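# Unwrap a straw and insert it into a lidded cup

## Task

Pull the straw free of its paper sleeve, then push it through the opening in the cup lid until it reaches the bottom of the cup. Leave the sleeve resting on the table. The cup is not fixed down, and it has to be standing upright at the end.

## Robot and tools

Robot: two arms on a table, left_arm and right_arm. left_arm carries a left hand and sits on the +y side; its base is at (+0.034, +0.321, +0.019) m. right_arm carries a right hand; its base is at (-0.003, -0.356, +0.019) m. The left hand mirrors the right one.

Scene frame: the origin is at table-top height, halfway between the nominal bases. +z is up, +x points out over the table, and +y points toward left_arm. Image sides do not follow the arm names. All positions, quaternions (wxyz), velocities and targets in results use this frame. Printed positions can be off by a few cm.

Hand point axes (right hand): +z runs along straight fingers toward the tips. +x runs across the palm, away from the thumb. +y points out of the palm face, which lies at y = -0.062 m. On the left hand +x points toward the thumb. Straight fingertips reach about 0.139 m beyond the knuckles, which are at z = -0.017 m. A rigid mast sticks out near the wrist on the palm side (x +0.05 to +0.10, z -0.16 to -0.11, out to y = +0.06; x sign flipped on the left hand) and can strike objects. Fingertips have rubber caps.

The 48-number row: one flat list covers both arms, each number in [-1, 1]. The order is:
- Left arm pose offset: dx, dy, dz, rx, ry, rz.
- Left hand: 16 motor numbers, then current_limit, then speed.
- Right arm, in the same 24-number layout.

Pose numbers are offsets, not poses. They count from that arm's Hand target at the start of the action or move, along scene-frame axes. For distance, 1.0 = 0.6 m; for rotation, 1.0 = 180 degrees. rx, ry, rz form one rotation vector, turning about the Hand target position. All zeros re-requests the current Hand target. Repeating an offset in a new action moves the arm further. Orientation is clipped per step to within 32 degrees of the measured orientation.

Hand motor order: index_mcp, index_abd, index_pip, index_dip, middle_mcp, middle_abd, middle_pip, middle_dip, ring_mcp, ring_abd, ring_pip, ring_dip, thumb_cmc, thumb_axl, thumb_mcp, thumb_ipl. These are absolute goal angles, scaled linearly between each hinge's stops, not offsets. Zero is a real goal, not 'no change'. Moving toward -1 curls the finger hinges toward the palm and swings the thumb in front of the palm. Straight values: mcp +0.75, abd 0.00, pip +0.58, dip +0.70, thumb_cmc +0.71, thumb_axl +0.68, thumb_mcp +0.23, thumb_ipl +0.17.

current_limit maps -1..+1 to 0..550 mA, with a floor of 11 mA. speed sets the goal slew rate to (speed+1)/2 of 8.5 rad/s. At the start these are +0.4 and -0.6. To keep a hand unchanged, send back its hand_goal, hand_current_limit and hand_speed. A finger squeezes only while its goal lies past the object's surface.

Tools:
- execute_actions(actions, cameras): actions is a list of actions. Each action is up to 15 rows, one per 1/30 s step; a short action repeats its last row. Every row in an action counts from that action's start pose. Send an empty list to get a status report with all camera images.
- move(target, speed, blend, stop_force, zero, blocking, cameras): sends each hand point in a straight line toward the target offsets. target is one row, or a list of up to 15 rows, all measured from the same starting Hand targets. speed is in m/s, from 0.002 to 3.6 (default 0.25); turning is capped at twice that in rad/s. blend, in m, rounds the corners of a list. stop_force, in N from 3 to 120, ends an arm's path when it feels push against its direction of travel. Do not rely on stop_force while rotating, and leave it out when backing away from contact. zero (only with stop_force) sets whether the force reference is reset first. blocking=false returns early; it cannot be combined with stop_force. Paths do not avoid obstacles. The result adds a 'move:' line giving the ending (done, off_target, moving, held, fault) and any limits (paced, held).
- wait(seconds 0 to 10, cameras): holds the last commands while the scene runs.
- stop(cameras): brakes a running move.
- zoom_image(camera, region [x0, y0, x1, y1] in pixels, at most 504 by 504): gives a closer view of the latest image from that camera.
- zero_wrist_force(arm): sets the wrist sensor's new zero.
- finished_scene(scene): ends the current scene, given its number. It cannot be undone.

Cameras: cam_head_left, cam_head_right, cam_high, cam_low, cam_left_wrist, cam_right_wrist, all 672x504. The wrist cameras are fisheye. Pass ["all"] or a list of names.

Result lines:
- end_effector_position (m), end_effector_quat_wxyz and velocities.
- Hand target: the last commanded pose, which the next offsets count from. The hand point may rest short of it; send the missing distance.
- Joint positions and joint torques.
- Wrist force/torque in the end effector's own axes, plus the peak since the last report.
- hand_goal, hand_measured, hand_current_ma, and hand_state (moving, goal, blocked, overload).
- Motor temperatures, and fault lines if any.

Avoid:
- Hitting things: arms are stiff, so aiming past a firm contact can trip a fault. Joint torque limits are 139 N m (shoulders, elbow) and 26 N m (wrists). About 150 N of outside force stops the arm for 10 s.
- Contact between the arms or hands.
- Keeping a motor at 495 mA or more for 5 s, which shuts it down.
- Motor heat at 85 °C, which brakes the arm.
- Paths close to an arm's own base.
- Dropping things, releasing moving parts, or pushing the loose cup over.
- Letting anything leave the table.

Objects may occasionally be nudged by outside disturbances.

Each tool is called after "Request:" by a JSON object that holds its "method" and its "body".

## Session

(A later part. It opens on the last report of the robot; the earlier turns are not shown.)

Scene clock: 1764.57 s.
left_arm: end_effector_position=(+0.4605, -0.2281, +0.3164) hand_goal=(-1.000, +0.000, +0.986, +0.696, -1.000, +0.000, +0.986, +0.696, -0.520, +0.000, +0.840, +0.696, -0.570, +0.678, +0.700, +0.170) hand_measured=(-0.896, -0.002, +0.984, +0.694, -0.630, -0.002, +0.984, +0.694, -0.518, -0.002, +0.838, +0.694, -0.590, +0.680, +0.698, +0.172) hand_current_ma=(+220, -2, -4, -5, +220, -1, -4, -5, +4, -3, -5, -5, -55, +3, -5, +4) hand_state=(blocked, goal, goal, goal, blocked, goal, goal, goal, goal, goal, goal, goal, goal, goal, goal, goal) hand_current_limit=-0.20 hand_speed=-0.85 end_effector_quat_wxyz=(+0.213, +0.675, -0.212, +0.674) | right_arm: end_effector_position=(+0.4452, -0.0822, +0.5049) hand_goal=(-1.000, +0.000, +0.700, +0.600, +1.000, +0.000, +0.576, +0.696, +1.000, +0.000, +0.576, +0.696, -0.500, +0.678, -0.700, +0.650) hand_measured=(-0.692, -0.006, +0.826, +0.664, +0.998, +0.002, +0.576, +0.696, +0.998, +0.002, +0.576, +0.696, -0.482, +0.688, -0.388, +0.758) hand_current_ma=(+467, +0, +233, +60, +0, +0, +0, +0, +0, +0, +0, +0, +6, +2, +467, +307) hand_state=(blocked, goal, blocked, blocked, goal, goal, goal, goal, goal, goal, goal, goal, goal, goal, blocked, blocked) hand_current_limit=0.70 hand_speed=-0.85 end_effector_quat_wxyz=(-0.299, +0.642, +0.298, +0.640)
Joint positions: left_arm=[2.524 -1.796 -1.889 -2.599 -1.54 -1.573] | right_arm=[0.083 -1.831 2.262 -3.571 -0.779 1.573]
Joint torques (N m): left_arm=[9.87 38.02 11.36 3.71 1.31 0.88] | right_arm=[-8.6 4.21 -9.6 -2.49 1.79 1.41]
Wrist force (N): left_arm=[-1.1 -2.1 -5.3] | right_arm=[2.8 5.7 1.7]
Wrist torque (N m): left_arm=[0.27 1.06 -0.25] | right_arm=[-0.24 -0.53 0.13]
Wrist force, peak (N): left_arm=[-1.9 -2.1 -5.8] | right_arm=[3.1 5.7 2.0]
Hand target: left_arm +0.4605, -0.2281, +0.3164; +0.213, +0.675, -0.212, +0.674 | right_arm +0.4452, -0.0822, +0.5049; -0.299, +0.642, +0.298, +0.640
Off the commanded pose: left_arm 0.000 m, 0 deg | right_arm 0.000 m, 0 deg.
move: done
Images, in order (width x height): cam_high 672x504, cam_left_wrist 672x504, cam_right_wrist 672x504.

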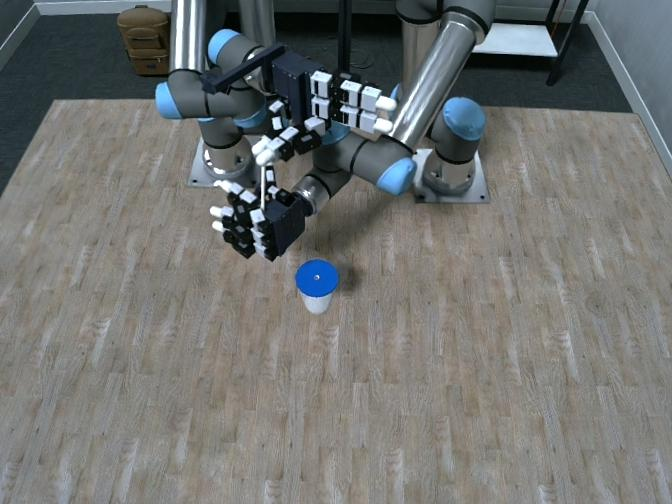

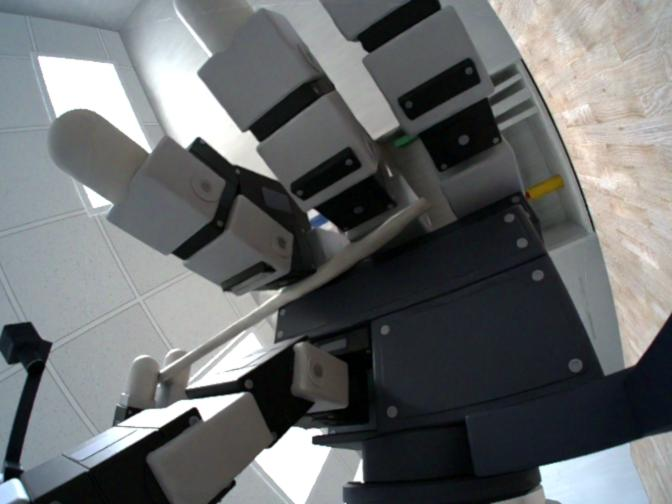

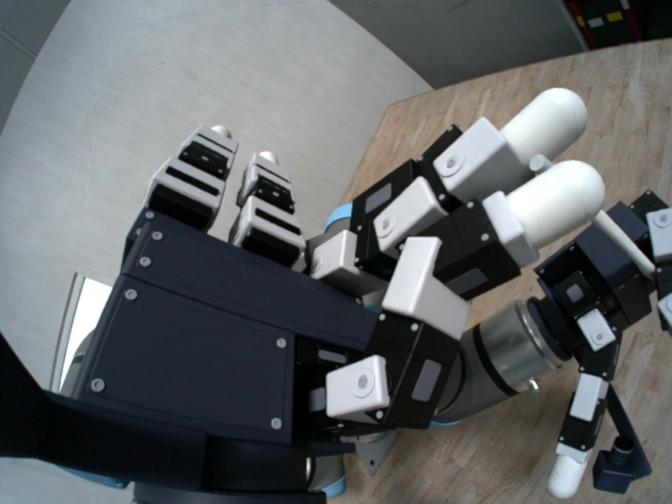

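Request:
{"method": "move", "body": {"target": [[0,0,0,0,0,0,-0.52,0,0.985,0.696,-0.52,0,0.985,0.696,-0.52,0,0.839,0.696,-0.571,0.677,0.7,0.17,0.0,-0.7,0,0,0,0,0,0,-1.0,0,0.7,0.6,1.0,0,0.576,0.696,1.0,0,0.576,0.696,-0.5,0.677,-0.7,0.65,0.7,-0.85],[-0.0163,0.0115,0,0,0,0,-0.52,0,0.985,0.696,-0.52,0,0.985,0.696,-0.52,0,0.839,0.696,-0.571,0.677,0.7,0.17,0.0,-0.7,0,0,0,0,0,0,-1.0,0,0.7,0.6,1.0,0,0.576,0.696,1.0,0,0.576,0.696,-0.5,0.677,-0.7,0.65,0.7,-0.85]], "speed": 0.03, "cameras": ["cam_left_wrist","cam_right_wrist","cam_high"]}}

Request:
{"method": "zoom_image", "body": {"camera": "cam_left_wrist", "region": [100, 120, 480, 400]}}

Request:
{"method": "zoom_image", "body": {"camera": "cam_right_wrist", "region": [450, 60, 672, 320]}}

Scene clock: 1775.03 s.
left_arm: end_effector_position=(+0.4508, -0.2212, +0.3164) hand_goal=(-0.520, +0.000, +0.986, +0.696, -0.520, +0.000, +0.986, +0.696, -0.520, +0.000, +0.840, +0.696, -0.570, +0.678, +0.700, +0.170) hand_measured=(-0.522, -0.002, +0.984, +0.694, -0.522, -0.002, +0.984, +0.694, -0.518, -0.002, +0.838, +0.694, -0.590, +0.680, +0.698, +0.172) hand_current_ma=(-4, -2, -4, -5, -4, -1, -4, -5, +4, -3, -5, -5, -55, +3, -5, +4) hand_state=(goal, goal, goal, goal, goal, goal, goal, goal, goal, goal, goal, goal, goal, goal, goal, goal) hand_current_limit=0.00 hand_speed=-0.70 end_effector_quat_wxyz=(+0.213, +0.675, -0.212, +0.674) | right_arm: end_effector_position=(+0.4452, -0.0822, +0.5049) hand_goal=(-1.000, +0.000, +0.700, +0.600, +1.000, +0.000, +0.576, +0.696, +1.000, +0.000, +0.576, +0.696, -0.500, +0.678, -0.700, +0.650) hand_measured=(-0.692, -0.006, +0.826, +0.664, +0.998, +0.002, +0.576, +0.696, +0.998, +0.002, +0.576, +0.696, -0.480, +0.688, -0.388, +0.758) hand_current_ma=(+467, +0, +233, +60, +0, +0, +0, +0, +0, +0, +0, +0, +6, +2, +468, +307) hand_state=(blocked, goal, blocked, blocked, goal, goal, goal, goal, goal, goal, goal, goal, blocked, goal, blocked, blocked) hand_current_limit=0.70 hand_speed=-0.85 end_effector_quat_wxyz=(-0.299, +0.642, +0.298, +0.640)
Joint positions: left_arm=[2.525 -1.77 -1.921 -2.592 -1.539 -1.573] | right_arm=[0.083 -1.831 2.262 -3.571 -0.779 1.573]
Joint torques (N m): left_arm=[11.53 36.77 11.78 4.53 1.16 0.53] | right_arm=[1.79 1.59 -9.34 -2.42 1.87 1.41]
Wrist force (N): left_arm=[-1.3 0.3 0.1] | right_arm=[2.2 -1.9 3.2]
Wrist torque (N m): left_arm=[0.08 0.14 0.06] | right_arm=[-0.67 -0.48 0.25]
Wrist force, peak (N): left_arm=[-1.9 -1.9 -5.8] | right_arm=[3.3 6.1 1.6]
Hand target: left_arm +0.4507, -0.2212, +0.3164; +0.213, +0.675, -0.212, +0.674 | right_arm +0.4452, -0.0822, +0.5049; -0.299, +0.642, +0.298, +0.640
Off the commanded pose: left_arm 0.000 m, 0 deg | right_arm 0.000 m, 0 deg.
move: done
Images, in order (width x height): cam_high 672x504, cam_left_wrist 672x504, cam_right_wrist 672x504.

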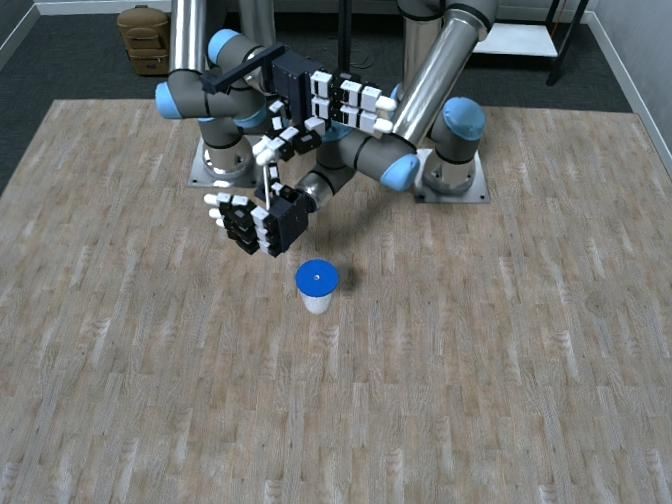

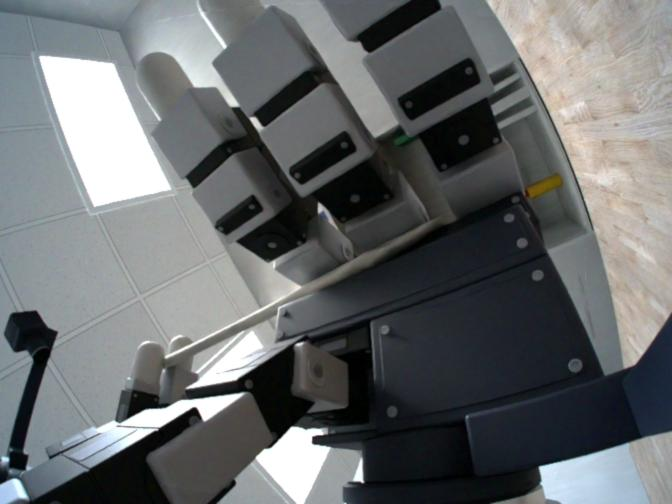

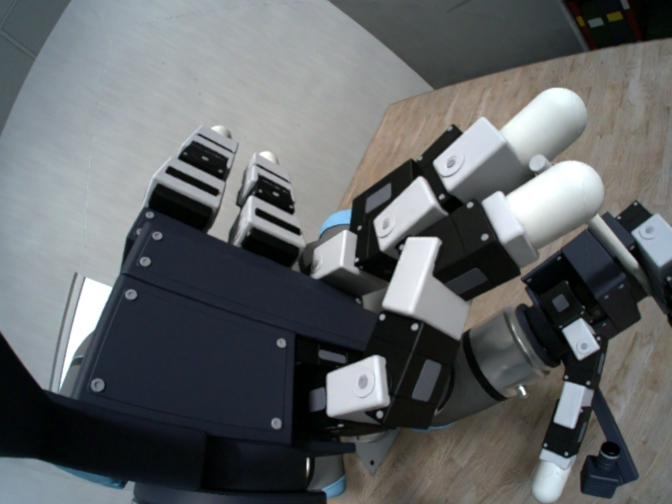

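Scaled by 1.326 from the camera's 672x504 image, which has a finer 960x720 frame.

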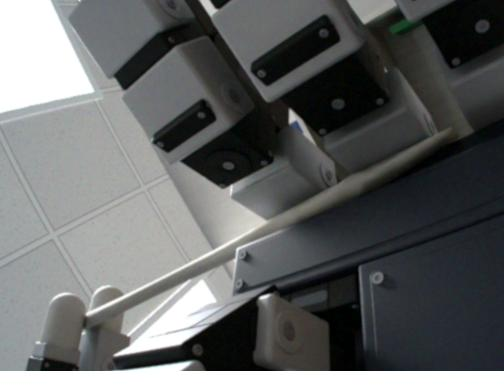

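Scaled by 1.938 from the camera's 672x504 image, which has a finer 960x720 frame.

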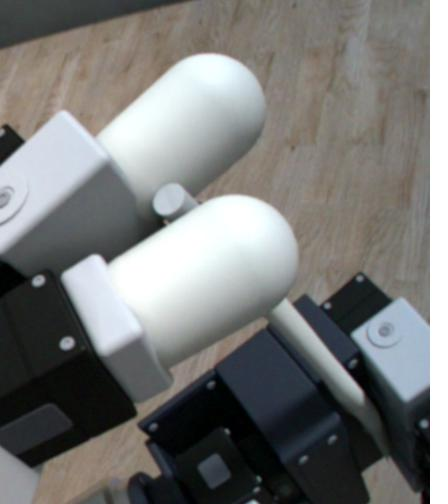

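Request:
{"method": "move", "body": {"target": [0,0,0,0,0,0,-1.0,0,0.985,0.696,-1.0,0,0.985,0.696,-0.52,0,0.839,0.696,-0.571,0.677,0.7,0.17,-0.2,-0.8,0,0,0,0,0,0,-1.0,0,0.7,0.6,1.0,0,0.576,0.696,1.0,0,0.576,0.696,-0.5,0.677,-0.7,0.65,0.7,-0.85], "cameras": ["cam_left_wrist"]}}

Request:
{"method": "zoom_image", "body": {"camera": "cam_left_wrist", "region": [100, 120, 480, 400]}}

Scene clock: 1779.40 s.
left_arm: end_effector_position=(+0.4507, -0.2212, +0.3164) hand_goal=(-1.000, +0.000, +0.986, +0.696, -1.000, +0.000, +0.986, +0.696, -0.520, +0.000, +0.840, +0.696, -0.570, +0.678, +0.700, +0.170) hand_measured=(-0.998, -0.002, +0.984, +0.694, -0.984, -0.002, +0.984, +0.694, -0.518, -0.002, +0.838, +0.694, -0.590, +0.680, +0.698, +0.172) hand_current_ma=(+5, -2, -3, -5, +48, -1, -4, -5, +4, -3, -5, -5, -55, +3, -5, +4) hand_state=(goal, goal, goal, goal, goal, goal, goal, goal, goal, goal, goal, goal, goal, goal, goal, goal) hand_current_limit=-0.20 hand_speed=-0.80 end_effector_quat_wxyz=(+0.213, +0.675, -0.212, +0.674) | right_arm: end_effector_position=(+0.4452, -0.0822, +0.5049) hand_goal=(-1.000, +0.000, +0.700, +0.600, +1.000, +0.000, +0.576, +0.696, +1.000, +0.000, +0.576, +0.696, -0.500, +0.678, -0.700, +0.650) hand_measured=(-0.692, -0.006, +0.826, +0.664, +0.998, +0.002, +0.576, +0.696, +0.998, +0.002, +0.576, +0.696, -0.480, +0.688, -0.388, +0.758) hand_current_ma=(+467, +0, +233, +60, +0, +0, +0, +0, +0, +0, +0, +0, +6, +2, +467, +307) hand_state=(blocked, goal, blocked, blocked, goal, goal, goal, goal, goal, goal, goal, goal, blocked, goal, blocked, blocked) hand_current_limit=0.70 hand_speed=-0.85 end_effector_quat_wxyz=(-0.299, +0.642, +0.298, +0.640)
Joint positions: left_arm=[2.525 -1.77 -1.921 -2.592 -1.539 -1.573] | right_arm=[0.083 -1.831 2.262 -3.571 -0.779 1.573]
Joint torques (N m): left_arm=[11.72 37.57 10.87 4.66 1.39 0.18] | right_arm=[10.72 0.26 -10.21 -2.16 1.88 1.32]
Wrist force (N): left_arm=[-1.3 0.2 -0.2] | right_arm=[2.2 -1.5 2.9]
Wrist torque (N m): left_arm=[0.08 0.25 0.05] | right_arm=[-0.63 -0.49 0.26]
Wrist force, peak (N): left_arm=[-1.3 0.5 0.1] | right_arm=[2.3 -2.1 3.4]
Hand target: left_arm +0.4507, -0.2212, +0.3164; +0.213, +0.675, -0.212, +0.674 | right_arm +0.4452, -0.0822, +0.5049; -0.299, +0.642, +0.298, +0.640
Off the commanded pose: left_arm 0.000 m, 0 deg | right_arm 0.000 m, 0 deg.
move: done
Images, in order (width x height): cam_left_wrist 672x504.

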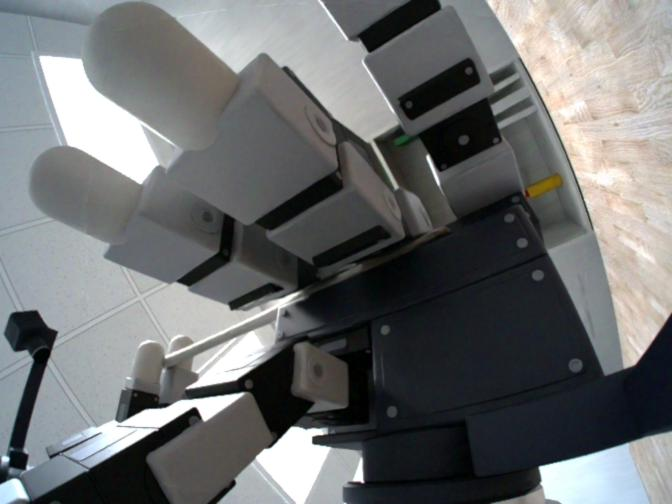

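Scaled by 1.326 from the camera's 672x504 image, which has a finer 960x720 frame.

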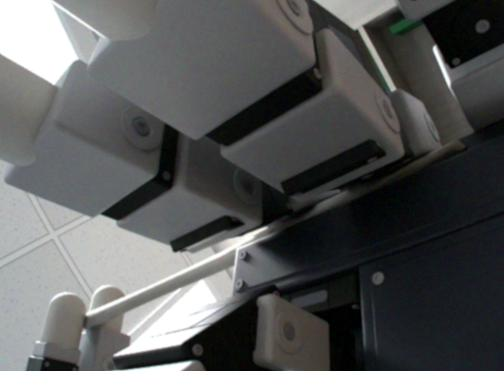

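Request:
{"method": "move", "body": {"target": [[0,0,0,0,0,0,-0.07,0,0.839,-0.797,-0.07,0,0.839,-0.797,-0.52,0,0.839,0.696,-0.571,0.677,0.7,0.17,0.0,-0.5,0,0,0,0,0,0,-1.0,0,0.7,0.6,1.0,0,0.576,0.696,1.0,0,0.576,0.696,-0.5,0.677,-0.7,0.65,0.7,-0.85],[0,0,0,0,0,0,-0.07,0,-0.3,-0.797,-0.07,0,-0.3,-0.797,-0.52,0,0.839,0.696,-0.571,0.677,0.7,0.17,0.0,-0.6,0,0,0.0005,0,0,0,-1.0,0,0.7,0.6,1.0,0,0.576,0.696,1.0,0,0.576,0.696,-0.5,0.677,-0.7,0.65,0.7,-0.85]], "cameras": ["cam_left_wrist"]}}

Request:
{"method": "zoom_image", "body": {"camera": "cam_left_wrist", "region": [100, 120, 480, 400]}}

Scene clock: 1796.73 s.
left_arm: end_effector_position=(+0.4507, -0.2212, +0.3164) hand_goal=(-0.070, +0.000, -0.300, -0.796, -0.070, +0.000, -0.300, -0.796, -0.520, +0.000, +0.840, +0.696, -0.570, +0.678, +0.700, +0.170) hand_measured=(-0.072, -0.002, -0.298, -0.794, -0.072, -0.002, -0.298, -0.794, -0.518, -0.002, +0.838, +0.694, -0.590, +0.680, +0.698, +0.172) hand_current_ma=(-4, -2, +4, +5, -4, -1, +5, +5, +4, -3, -5, -5, -55, +3, -5, +4) hand_state=(goal, goal, goal, goal, goal, goal, goal, goal, goal, goal, goal, goal, goal, goal, goal, goal) hand_current_limit=0.00 hand_speed=-0.60 end_effector_quat_wxyz=(+0.213, +0.675, -0.212, +0.674) | right_arm: end_effector_position=(+0.4452, -0.0822, +0.5052) hand_goal=(-1.000, +0.000, +0.700, +0.600, +1.000, +0.000, +0.576, +0.696, +1.000, +0.000, +0.576, +0.696, -0.500, +0.678, -0.700, +0.650) hand_measured=(-0.692, -0.006, +0.826, +0.664, +0.998, +0.002, +0.576, +0.696, +0.998, +0.002, +0.576, +0.696, -0.480, +0.688, -0.388, +0.758) hand_current_ma=(+467, +0, +233, +60, +0, +0, +0, +0, +0, +0, +0, +0, +6, +2, +468, +307) hand_state=(blocked, goal, blocked, blocked, goal, goal, goal, goal, goal, goal, goal, goal, blocked, goal, blocked, blocked) hand_current_limit=0.70 hand_speed=-0.85 end_effector_quat_wxyz=(-0.299, +0.642, +0.298, +0.640)
Joint positions: left_arm=[2.525 -1.77 -1.921 -2.592 -1.539 -1.573] | right_arm=[0.083 -1.831 2.261 -3.57 -0.779 1.573]
Joint torques (N m): left_arm=[7.67 36.66 15.23 3.85 0.74 0.36] | right_arm=[10.62 -21.75 -32.19 0.62 1.83 1.26]
Wrist force (N): left_arm=[-1.0 0.4 0.0] | right_arm=[2.0 -1.6 3.1]
Wrist torque (N m): left_arm=[0.09 0.07 0.07] | right_arm=[-0.62 -0.46 0.24]
Wrist force, peak (N): left_arm=[-1.4 0.2 -0.5] | right_arm=[2.2 -1.8 3.5]
Hand target: left_arm +0.4507, -0.2212, +0.3164; +0.213, +0.675, -0.212, +0.674 | right_arm +0.4452, -0.0822, +0.5052; -0.299, +0.642, +0.298, +0.640
Off the commanded pose: left_arm 0.000 m, 0 deg | right_arm 0.000 m, 0 deg.
move: done
Images, in order (width x height): cam_left_wrist 672x504.

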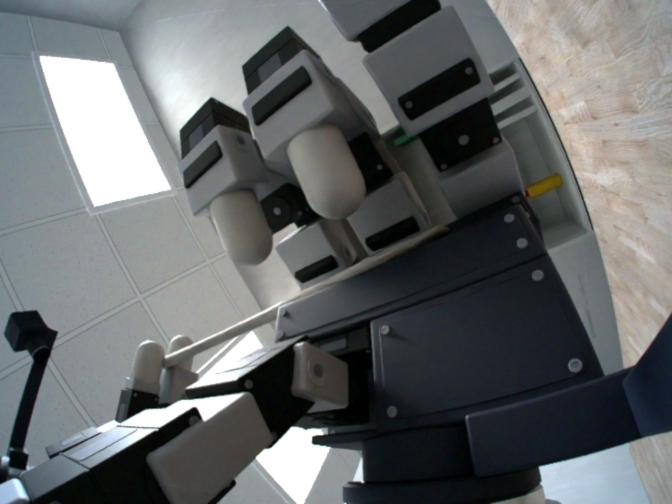

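Scaled by 1.326 from the camera's 672x504 image, which has a finer 960x720 frame.

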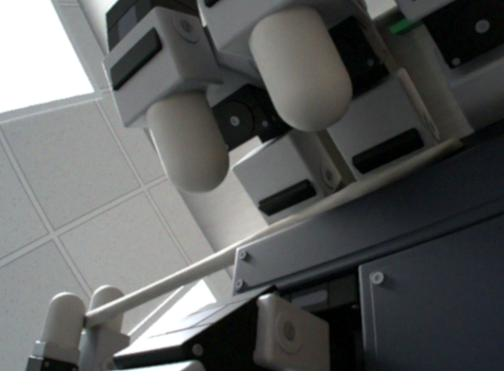

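Request:
{"method": "move", "body": {"target": [[0,0,0,0,0,0,-0.37,0,-0.44,-0.82,-0.37,0,-0.44,-0.82,-0.52,0,0.839,0.696,-0.571,0.677,0.7,0.17,0.0,-0.7,0,0,0,0,0,0,-1.0,0,0.7,0.6,1.0,0,0.576,0.696,1.0,0,0.576,0.696,-0.5,0.677,-0.7,0.65,0.7,-0.85],[0,0,0,0,0,0,-0.5,0,-0.6,-0.95,-0.5,0,-0.6,-0.95,-0.52,0,0.839,0.696,-0.571,0.677,0.7,0.17,-0.2,-0.8,0,0,0.0005,0,0,0,-1.0,0,0.7,0.6,1.0,0,0.576,0.696,1.0,0,0.576,0.696,-0.5,0.677,-0.7,0.65,0.7,-0.85]], "cameras": ["cam_left_wrist"]}}

Request:
{"method": "zoom_image", "body": {"camera": "cam_left_wrist", "region": [100, 120, 480, 400]}}

Scene clock: 1803.70 s.
left_arm: end_effector_position=(+0.4507, -0.2212, +0.3164) hand_goal=(-0.500, +0.000, -0.600, -0.950, -0.500, +0.000, -0.600, -0.950, -0.520, +0.000, +0.840, +0.696, -0.570, +0.678, +0.700, +0.170) hand_measured=(-0.440, -0.002, -0.502, -0.890, -0.438, -0.002, -0.502, -0.888, -0.518, -0.002, +0.838, +0.694, -0.590, +0.680, +0.698, +0.172) hand_current_ma=(+220, -2, +220, +212, +220, -1, +220, +220, +4, -3, -5, -5, -55, +3, -5, +4) hand_state=(blocked, goal, blocked, blocked, blocked, goal, blocked, blocked, goal, goal, goal, goal, goal, goal, goal, goal) hand_current_limit=-0.20 hand_speed=-0.80 end_effector_quat_wxyz=(+0.213, +0.675, -0.212, +0.674) | right_arm: end_effector_position=(+0.4452, -0.0822, +0.5055) hand_goal=(-1.000, +0.000, +0.700, +0.600, +1.000, +0.000, +0.576, +0.696, +1.000, +0.000, +0.576, +0.696, -0.500, +0.678, -0.700, +0.650) hand_measured=(-0.692, -0.006, +0.826, +0.664, +0.998, +0.002, +0.576, +0.696, +0.998, +0.002, +0.576, +0.696, -0.480, +0.688, -0.388, +0.758) hand_current_ma=(+467, +0, +233, +60, +0, +0, +0, +0, +0, +0, +0, +0, +6, +2, +468, +307) hand_state=(blocked, goal, blocked, blocked, goal, goal, goal, goal, goal, goal, goal, goal, blocked, goal, blocked, blocked) hand_current_limit=0.70 hand_speed=-0.85 end_effector_quat_wxyz=(-0.299, +0.642, +0.298, +0.640)
Joint positions: left_arm=[2.525 -1.77 -1.921 -2.592 -1.539 -1.573] | right_arm=[0.083 -1.831 2.26 -3.569 -0.779 1.573]
Joint torques (N m): left_arm=[3.63 34.16 18.9 2.9 0.74 -0.3] | right_arm=[10.65 -22.09 -32.57 0.71 1.75 0.56]
Wrist force (N): left_arm=[-1.2 0.3 0.0] | right_arm=[2.3 -1.7 3.0]
Wrist torque (N m): left_arm=[0.08 0.15 0.05] | right_arm=[-0.61 -0.49 0.28]
Wrist force, peak (N): left_arm=[-1.3 0.4 0.0] | right_arm=[2.4 -1.9 3.4]
Hand target: left_arm +0.4507, -0.2212, +0.3164; +0.213, +0.675, -0.212, +0.674 | right_arm +0.4452, -0.0822, +0.5055; -0.299, +0.642, +0.298, +0.640
Off the commanded pose: left_arm 0.000 m, 0 deg | right_arm 0.000 m, 0 deg.
move: done
Images, in order (width x height): cam_left_wrist 672x504.

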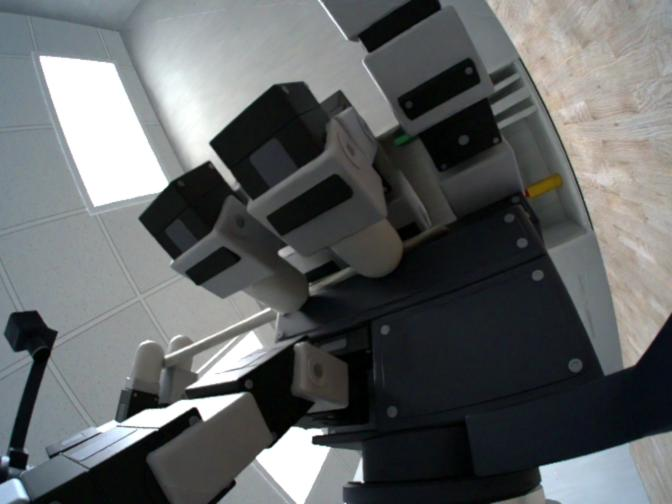

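Scaled by 1.326 from the camera's 672x504 image, which has a finer 960x720 frame.

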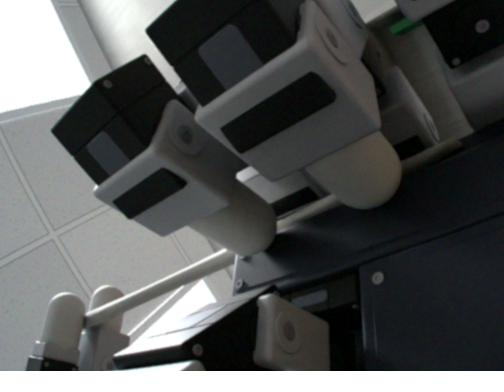

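Request:
{"method": "move", "body": {"target": [[0,0,0,0,0,0,-0.6,0,-0.7,-1.0,-0.6,0,-0.7,-1.0,-0.52,0,0.839,0.696,-0.571,0.677,0.7,0.17,0.75,-0.8,0,0,0.0005,0,0,0,-1.0,0,0.7,0.6,1.0,0,0.576,0.696,1.0,0,0.576,0.696,-0.5,0.677,-0.7,0.65,0.78,-0.85],[0,0,0,0,0,0,-0.6,0,-0.7,-1.0,-0.6,0,-0.7,-1.0,-0.52,0,0.839,0.696,-0.571,0.677,0.7,0.17,0.75,-0.8,0,0,0.01,0,0,0,-1.0,0,0.7,0.6,1.0,0,0.576,0.696,1.0,0,0.576,0.696,-0.5,0.677,-0.7,0.65,0.78,-0.85]], "speed": 0.01, "cameras": ["cam_left_wrist","cam_right_wrist"]}}

Request:
{"method": "zoom_image", "body": {"camera": "cam_left_wrist", "region": [100, 120, 480, 400]}}

Request:
{"method": "zoom_image", "body": {"camera": "cam_right_wrist", "region": [450, 60, 672, 320]}}

Scene clock: 1811.00 s.
left_arm: end_effector_position=(+0.4507, -0.2212, +0.3164) hand_goal=(-0.600, +0.000, -0.700, -1.000, -0.600, +0.000, -0.700, -1.000, -0.520, +0.000, +0.840, +0.696, -0.570, +0.678, +0.700, +0.170) hand_measured=(-0.452, -0.002, -0.502, -0.900, -0.452, -0.002, -0.502, -0.898, -0.518, -0.002, +0.838, +0.694, -0.590, +0.680, +0.698, +0.172) hand_current_ma=(+481, -2, +481, +391, +481, -1, +481, +401, +4, -3, -5, -5, -55, +3, -5, +4) hand_state=(blocked, goal, blocked, blocked, blocked, goal, blocked, blocked, goal, goal, goal, goal, goal, goal, goal, goal) hand_current_limit=0.75 hand_speed=-0.80 end_effector_quat_wxyz=(+0.213, +0.675, -0.212, +0.674) | right_arm: end_effector_position=(+0.4452, -0.0822, +0.5114) hand_goal=(-1.000, +0.000, +0.700, +0.600, +1.000, +0.000, +0.576, +0.696, +1.000, +0.000, +0.576, +0.696, -0.500, +0.678, -0.700, +0.650) hand_measured=(-0.692, -0.006, +0.826, +0.664, +0.998, +0.002, +0.576, +0.696, +0.998, +0.002, +0.576, +0.696, -0.480, +0.688, -0.388, +0.758) hand_current_ma=(+489, +0, +233, +60, +0, +0, +0, +0, +0, +0, +0, +0, +6, +2, +490, +307) hand_state=(blocked, goal, blocked, blocked, goal, goal, goal, goal, goal, goal, goal, goal, blocked, goal, blocked, blocked) hand_current_limit=0.78 hand_speed=-0.85 end_effector_quat_wxyz=(-0.299, +0.642, +0.298, +0.640) end_effector_velocity=(-0.001, +0.000, +0.001) end_effector_angular_velocity=(+0.000, +0.000, +0.000)
Joint positions: left_arm=[2.525 -1.77 -1.921 -2.592 -1.539 -1.573] | right_arm=[0.083 -1.839 2.249 -3.551 -0.779 1.573]
Joint velocities: left_arm=[within noise] | right_arm=[0 -0.003 -0.001 0.005 0 -0.001]
Joint torques (N m): left_arm=[2.23 31.58 20.73 2.8 0.64 -0.73] | right_arm=[9.09 -22.66 -33.01 0.46 1.95 1.34]
Wrist force (N): left_arm=[-0.9 0.4 0.1] | right_arm=[2.3 -1.6 3.4]
Wrist torque (N m): left_arm=[0.09 0.12 0.07] | right_arm=[-0.64 -0.50 0.26]
Wrist force, peak (N): left_arm=[-1.3 0.5 0.0] | right_arm=[2.4 -1.9 3.4]
Hand target: left_arm +0.4507, -0.2212, +0.3164; +0.213, +0.675, -0.212, +0.674 | right_arm +0.4452, -0.0822, +0.5115; -0.299, +0.642, +0.298, +0.640
Off the commanded pose: left_arm 0.000 m, 0 deg | right_arm 0.000 m, 0 deg.
move: done
Images, in order (width x height): cam_left_wrist 672x504, cam_right_wrist 672x504.

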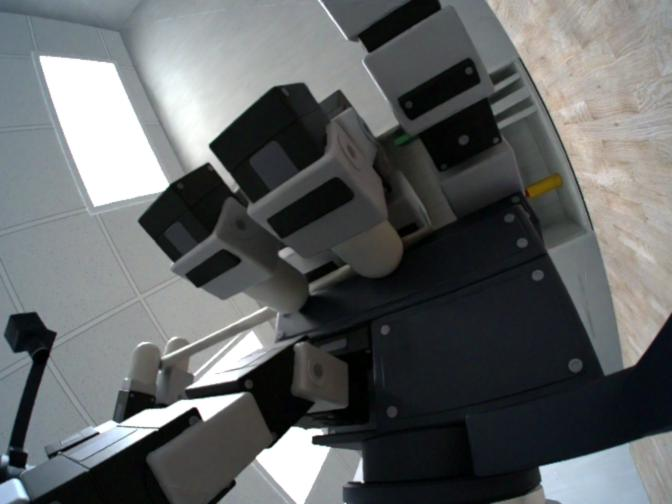

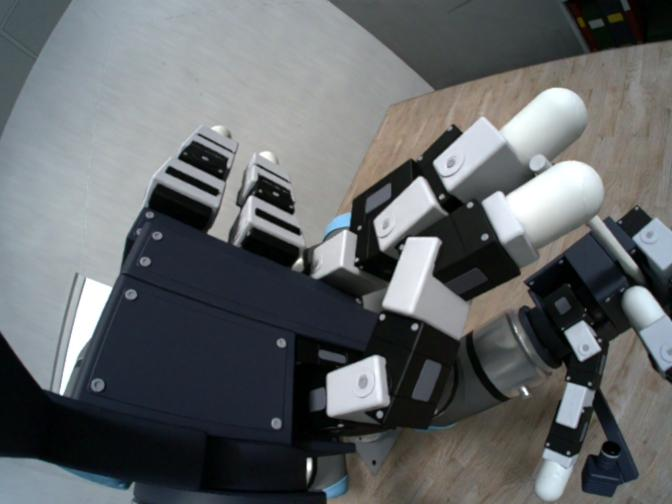

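Scaled by 1.326 from the camera's 672x504 image, which has a finer 960x720 frame.

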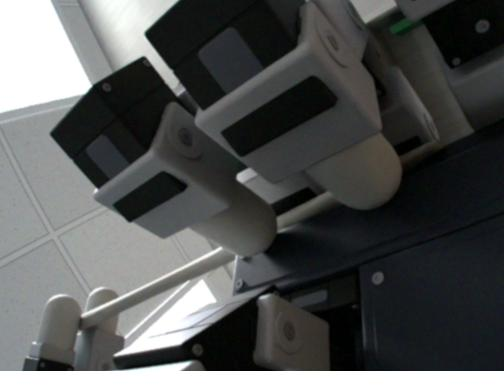

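Scaled by 1.938 from the camera's 672x504 image, which has a finer 960x720 frame.

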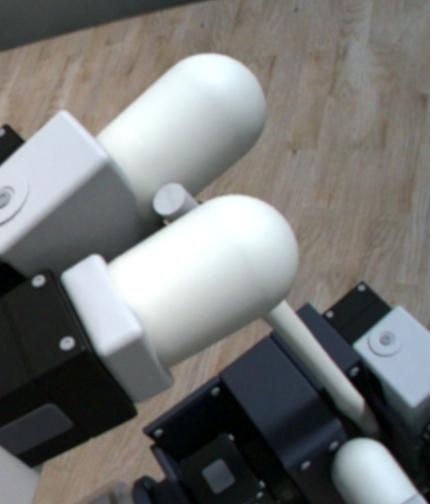

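Request:
{"method": "move", "body": {"target": [[0,0,0,0,0,0,0.1,0,-0.3,-0.8,0.1,0,-0.3,-0.8,0.754,0,0.576,0.696,-0.571,0.677,0.7,0.17,0.2,-0.5,0,0,-0.008,0,0,0,-1.0,0,0.7,0.6,1.0,0,0.576,0.696,1.0,0,0.576,0.696,-0.5,0.677,-0.7,0.65,0.7,-0.85],[0,0,0,0,0,0,0.754,0,0.576,0.696,0.754,0,0.576,0.696,0.754,0,0.576,0.696,-0.571,0.677,0.7,0.17,0.2,-0.4,0,0,-0.0085,0,0,0,-1.0,0,0.7,0.6,1.0,0,0.576,0.696,1.0,0,0.576,0.696,-0.5,0.677,-0.7,0.65,0.7,-0.85],[-0.0818,0.0573,0,0,0,0,0.754,0,0.576,0.696,0.754,0,0.576,0.696,0.754,0,0.576,0.696,-0.571,0.677,0.7,0.17,0.2,-0.4,0,0,-0.0085,0,0,0,-1.0,0,0.7,0.6,1.0,0,0.576,0.696,1.0,0,0.576,0.696,-0.5,0.677,-0.7,0.65,0.7,-0.85]], "speed": 0.06, "cameras": ["cam_left_wrist","cam_right_wrist","cam_high"]}}

Request:
{"method": "zoom_image", "body": {"camera": "cam_left_wrist", "region": [50, 80, 480, 400]}}

Request:
{"method": "zoom_image", "body": {"camera": "cam_high", "region": [180, 110, 360, 330]}}

Scene clock: 1828.13 s.
left_arm: end_effector_position=(+0.4018, -0.1869, +0.3164) hand_goal=(+0.754, +0.000, +0.576, +0.696, +0.754, +0.000, +0.576, +0.696, +0.754, +0.000, +0.576, +0.696, -0.570, +0.678, +0.700, +0.170) hand_measured=(+0.752, -0.002, +0.574, +0.694, +0.752, -0.002, +0.574, +0.694, +0.752, -0.002, +0.578, +0.694, -0.590, +0.680, +0.698, +0.172) hand_current_ma=(-3, -2, -4, -5, -3, -2, -5, -5, -4, -3, +5, -5, -54, +3, -5, +4) hand_state=(goal, goal, goal, goal, goal, goal, goal, goal, goal, goal, goal, goal, goal, goal, goal, goal) hand_current_limit=0.20 hand_speed=-0.40 end_effector_quat_wxyz=(+0.213, +0.675, -0.212, +0.674) | right_arm: end_effector_position=(+0.4451, -0.0821, +0.5064) hand_goal=(-1.000, +0.000, +0.700, +0.600, +1.000, +0.000, +0.576, +0.696, +1.000, +0.000, +0.576, +0.696, -0.500, +0.678, -0.700, +0.650) hand_measured=(-0.692, +0.012, +0.826, +0.662, +0.998, +0.002, +0.576, +0.696, +0.998, +0.002, +0.576, +0.696, -0.470, +0.690, -0.394, +0.758) hand_current_ma=(+468, +1, +233, +57, +0, +0, +0, +0, +0, +0, +0, +0, +13, +3, +467, +307) hand_state=(blocked, goal, blocked, blocked, goal, goal, goal, goal, goal, goal, goal, goal, blocked, goal, blocked, blocked) hand_current_limit=0.70 hand_speed=-0.85 end_effector_quat_wxyz=(-0.299, +0.642, +0.298, +0.640)
Joint positions: left_arm=[2.53 -1.637 -2.076 -2.569 -1.534 -1.573] | right_arm=[0.083 -1.832 2.259 -3.567 -0.778 1.573]
Joint torques (N m): left_arm=[7.44 38.65 7.43 6.38 1.72 -0.52] | right_arm=[-1.66 5.16 -12.97 -1.1 -4.02 -0.5]
Wrist force (N): left_arm=[-2.2 0.1 15.3] | right_arm=[2.8 -20.8 1.6]
Wrist torque (N m): left_arm=[-0.93 -2.50 -0.23] | right_arm=[-1.85 -0.60 0.54]
Wrist force, peak (N): left_arm=[-1.5 -0.1 20.3] | right_arm=[2.2 -25.5 1.0]
Hand target: left_arm +0.4016, -0.1868, +0.3164; +0.213, +0.675, -0.212, +0.674 | right_arm +0.4452, -0.0822, +0.5064; -0.299, +0.642, +0.298, +0.640
Off the commanded pose: left_arm 0.000 m, 0 deg | right_arm 0.000 m, 0 deg.
move: done
Images, in order (width x height): cam_high 672x504, cam_left_wrist 672x504, cam_right_wrist 672x504.

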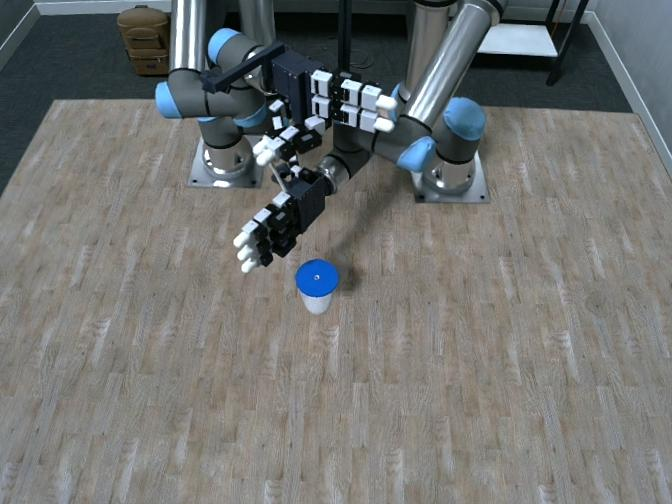

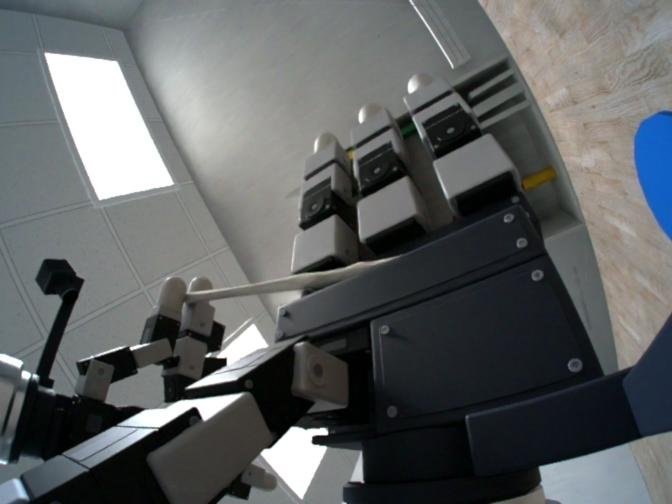

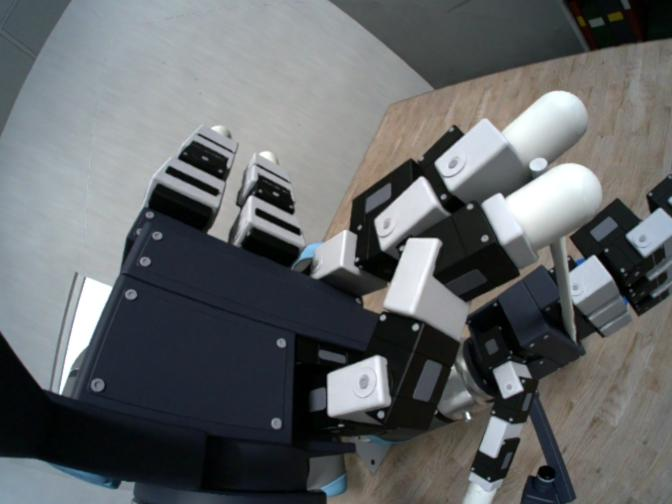

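Scaled by 1.172 from the camera's 672x504 image, which has a finer 960x720 frame.

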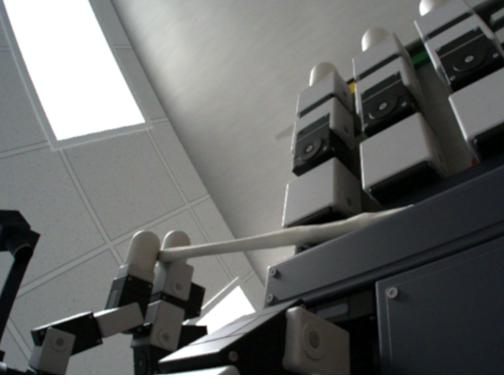

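Scaled by 2.291 from the camera's 672x504 image, which has a finer 960x720 frame.

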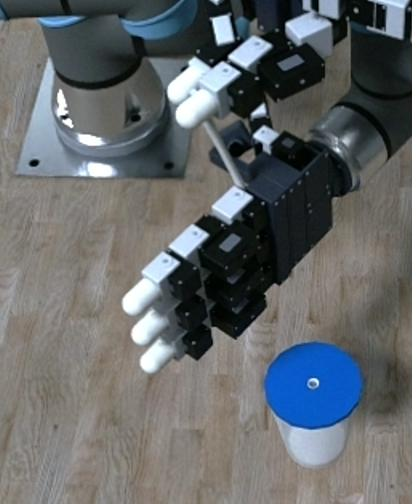

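Request:
{"method": "move", "body": {"target": [0.06,-0.042,0,0,0,0,0.754,0,0.576,0.696,0.754,0,0.576,0.696,0.754,0,0.576,0.696,-0.571,0.677,0.7,0.17,0.2,-0.4,0,0,0,0,0,0,-1.0,0,0.7,0.6,1.0,0,0.576,0.696,1.0,0,0.576,0.696,-0.5,0.677,-0.7,0.65,0.7,-0.85], "speed": 0.06, "cameras": ["cam_left_wrist","cam_right_wrist","cam_high"]}}

Request:
{"method": "zoom_image", "body": {"camera": "cam_left_wrist", "region": [50, 80, 480, 400]}}

Request:
{"method": "zoom_image", "body": {"camera": "cam_high", "region": [180, 110, 360, 330]}}

Scene clock: 1833.33 s.
left_arm: end_effector_position=(+0.4375, -0.2119, +0.3164) hand_goal=(+0.754, +0.000, +0.576, +0.696, +0.754, +0.000, +0.576, +0.696, +0.754, +0.000, +0.576, +0.696, -0.570, +0.678, +0.700, +0.170) hand_measured=(+0.752, -0.002, +0.574, +0.694, +0.752, -0.002, +0.574, +0.694, +0.752, -0.002, +0.578, +0.694, -0.590, +0.680, +0.698, +0.172) hand_current_ma=(-3, -2, -4, -5, -3, -2, -5, -5, -4, -3, +5, -5, -54, +3, -5, +4) hand_state=(goal, goal, goal, goal, goal, goal, goal, goal, goal, goal, goal, goal, goal, goal, goal, goal) hand_current_limit=0.20 hand_speed=-0.40 end_effector_quat_wxyz=(+0.213, +0.675, -0.212, +0.674) | right_arm: end_effector_position=(+0.4452, -0.0822, +0.5064) hand_goal=(-1.000, +0.000, +0.700, +0.600, +1.000, +0.000, +0.576, +0.696, +1.000, +0.000, +0.576, +0.696, -0.500, +0.678, -0.700, +0.650) hand_measured=(-0.692, -0.002, +0.826, +0.662, +0.998, +0.002, +0.576, +0.696, +0.998, +0.002, +0.576, +0.696, -0.478, +0.690, -0.394, +0.758) hand_current_ma=(+467, +0, +233, +57, +0, +0, +0, +0, +0, +0, +0, +0, +8, +3, +468, +307) hand_state=(blocked, goal, blocked, blocked, goal, goal, goal, goal, goal, goal, goal, goal, blocked, goal, blocked, blocked) hand_current_limit=0.70 hand_speed=-0.85 end_effector_quat_wxyz=(-0.299, +0.642, +0.298, +0.640)
Joint positions: left_arm=[2.526 -1.735 -1.964 -2.584 -1.538 -1.573] | right_arm=[0.083 -1.832 2.259 -3.567 -0.779 1.573]
Joint torques (N m): left_arm=[-8.93 21.21 24.87 -0.55 -1.97 -0.91] | right_arm=[10.05 2.78 -32.16 -2.11 1.86 1.45]
Wrist force (N): left_arm=[-0.9 0.9 -0.3] | right_arm=[2.0 -1.3 3.2]
Wrist torque (N m): left_arm=[0.18 -0.07 -0.11] | right_arm=[-0.60 -0.45 0.19]
Wrist force, peak (N): left_arm=[-1.5 -0.3 16.9] | right_arm=[2.9 -22.1 1.7]
Hand target: left_arm +0.4376, -0.2120, +0.3164; +0.213, +0.675, -0.212, +0.674 | right_arm +0.4452, -0.0822, +0.5064; -0.299, +0.642, +0.298, +0.640
Off the commanded pose: left_arm 0.000 m, 0 deg | right_arm 0.000 m, 0 deg.
move: done
Images, in order (width x height): cam_high 672x504, cam_left_wrist 672x504, cam_right_wrist 672x504.

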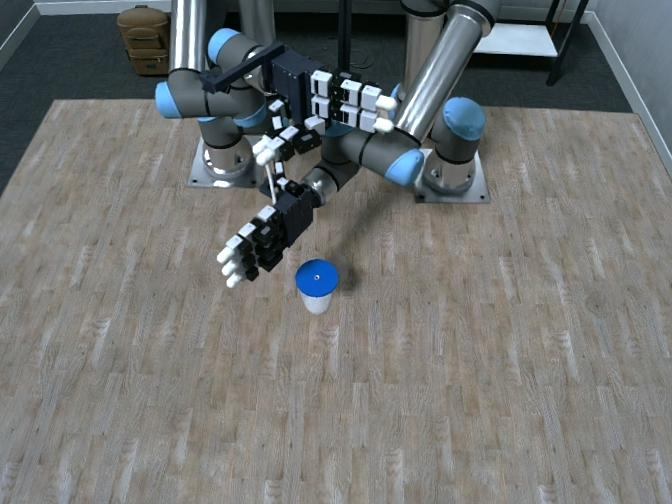

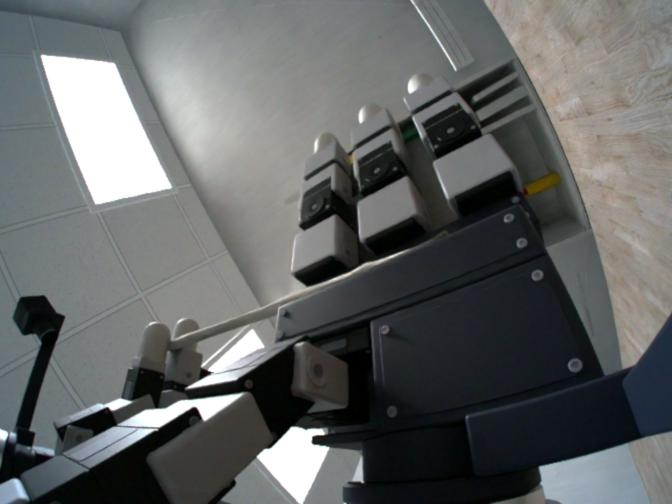

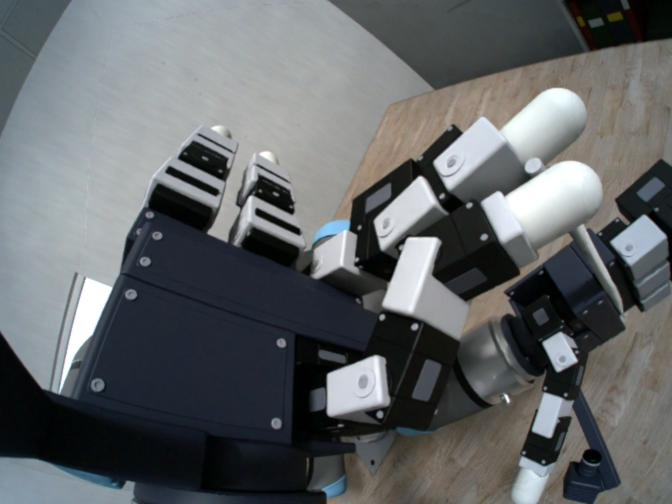

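Scaled by 1.172 from the camera's 672x504 image, which has a finer 960x720 frame.

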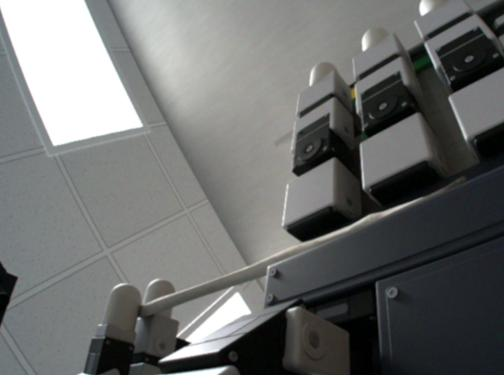

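Scaled by 2.291 from the camera's 672x504 image, which has a finer 960x720 frame.

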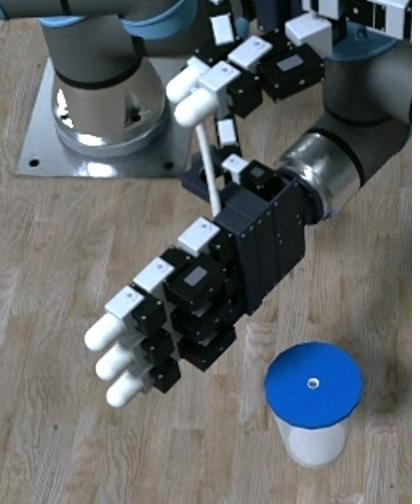

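Request:
{"method": "move", "body": {"target": [[0.0335,0.0478,0,0,0,0,0.754,0,0.576,0.696,0.754,0,0.576,0.696,0.754,0,0.576,0.696,-0.571,0.677,0.7,0.17,0.2,-0.4,0,0,0,0,0,0,-1.0,0,0.7,0.6,1.0,0,0.576,0.696,1.0,0,0.576,0.696,-0.5,0.677,-0.7,0.65,0.7,-0.85],[-0.0457,0.1033,0,0,0,0,0.754,0,0.576,0.696,0.754,0,0.576,0.696,0.754,0,0.576,0.696,-0.571,0.677,0.7,0.17,0.2,-0.4,0,0,0,0,0,0,-1.0,0,0.7,0.6,1.0,0,0.576,0.696,1.0,0,0.576,0.696,-0.5,0.677,-0.7,0.65,0.7,-0.85]], "speed": 0.06, "cameras": ["cam_left_wrist","cam_right_wrist","cam_high"]}}

Request:
{"method": "zoom_image", "body": {"camera": "cam_left_wrist", "region": [50, 80, 480, 400]}}

Request:
{"method": "zoom_image", "body": {"camera": "cam_high", "region": [180, 110, 360, 330]}}

Scene clock: 1843.53 s.
left_arm: end_effector_position=(+0.4103, -0.1501, +0.3164) hand_goal=(+0.754, +0.000, +0.576, +0.696, +0.754, +0.000, +0.576, +0.696, +0.754, +0.000, +0.576, +0.696, -0.570, +0.678, +0.700, +0.170) hand_measured=(+0.752, -0.002, +0.574, +0.694, +0.752, -0.002, +0.574, +0.694, +0.752, -0.002, +0.578, +0.694, -0.590, +0.680, +0.698, +0.172) hand_current_ma=(-3, -2, -4, -5, -3, -2, -4, -5, -4, -3, +4, -5, -54, +3, -5, +4) hand_state=(goal, goal, goal, goal, goal, goal, goal, goal, goal, goal, goal, goal, goal, goal, goal, goal) hand_current_limit=0.20 hand_speed=-0.40 end_effector_quat_wxyz=(+0.213, +0.674, -0.212, +0.674) | right_arm: end_effector_position=(+0.4452, -0.0822, +0.5064) hand_goal=(-1.000, +0.000, +0.700, +0.600, +1.000, +0.000, +0.576, +0.696, +1.000, +0.000, +0.576, +0.696, -0.500, +0.678, -0.700, +0.650) hand_measured=(-0.692, -0.004, +0.826, +0.662, +0.998, +0.002, +0.576, +0.696, +0.998, +0.002, +0.576, +0.696, -0.478, +0.690, -0.394, +0.758) hand_current_ma=(+467, +0, +233, +57, +0, +0, +0, +0, +0, +0, +0, +0, +8, +3, +468, +307) hand_state=(blocked, goal, blocked, blocked, goal, goal, goal, goal, goal, goal, goal, goal, blocked, goal, blocked, blocked) hand_current_limit=0.70 hand_speed=-0.85 end_effector_quat_wxyz=(-0.299, +0.642, +0.298, +0.640)
Joint positions: left_arm=[2.635 -1.58 -2.136 -2.567 -1.429 -1.573] | right_arm=[0.083 -1.832 2.259 -3.567 -0.779 1.573]
Joint torques (N m): left_arm=[11.15 30.48 10.86 1.91 1.69 -1.28] | right_arm=[9.56 1.1 -32.56 -2.34 1.77 1.39]
Wrist force (N): left_arm=[-0.9 1.0 0.0] | right_arm=[2.1 -1.6 3.5]
Wrist torque (N m): left_arm=[0.18 -0.05 -0.12] | right_arm=[-0.63 -0.45 0.23]
Wrist force, peak (N): left_arm=[-1.0 1.6 -0.3] | right_arm=[2.7 -1.6 3.5]
Hand target: left_arm +0.4102, -0.1500, +0.3164; +0.213, +0.675, -0.212, +0.674 | right_arm +0.4452, -0.0822, +0.5064; -0.299, +0.642, +0.298, +0.640
Off the commanded pose: left_arm 0.000 m, 0 deg | right_arm 0.000 m, 0 deg.
move: done
Images, in order (width x height): cam_high 672x504, cam_left_wrist 672x504, cam_right_wrist 672x504.

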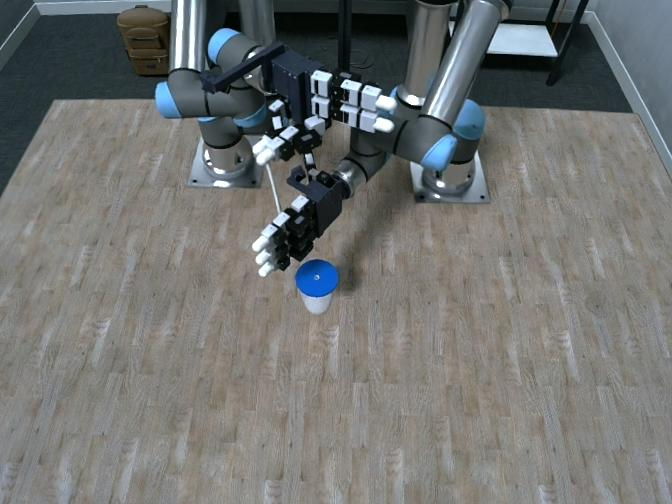

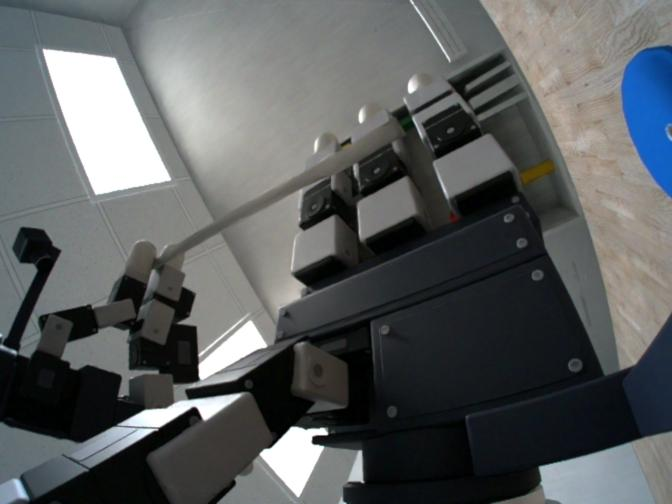

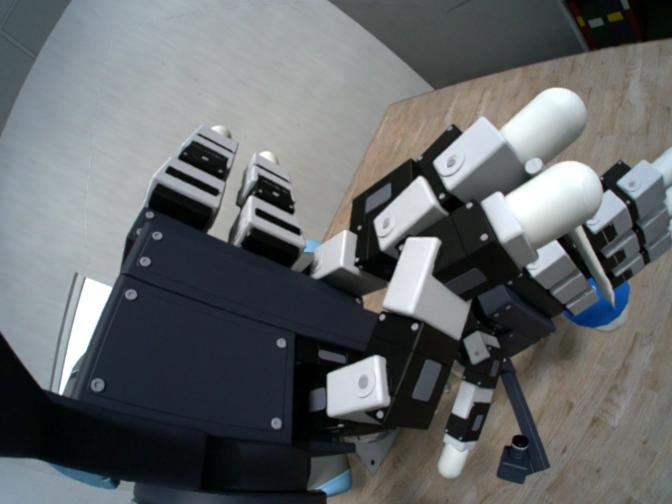

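Scaled by 1.172 from the camera's 672x504 image, which has a finer 960x720 frame.

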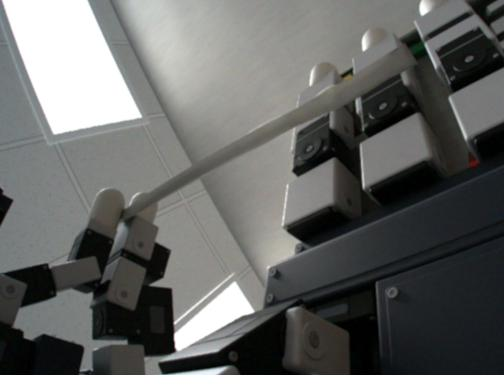

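Scaled by 2.291 from the camera's 672x504 image, which has a finer 960x720 frame.

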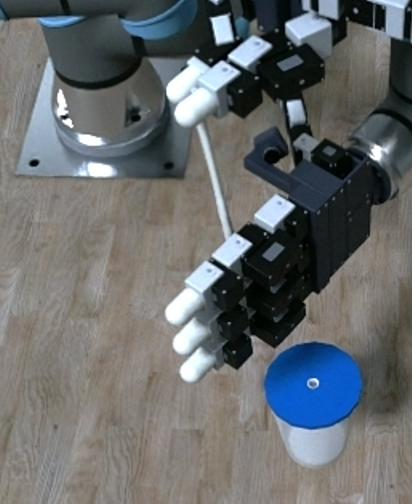

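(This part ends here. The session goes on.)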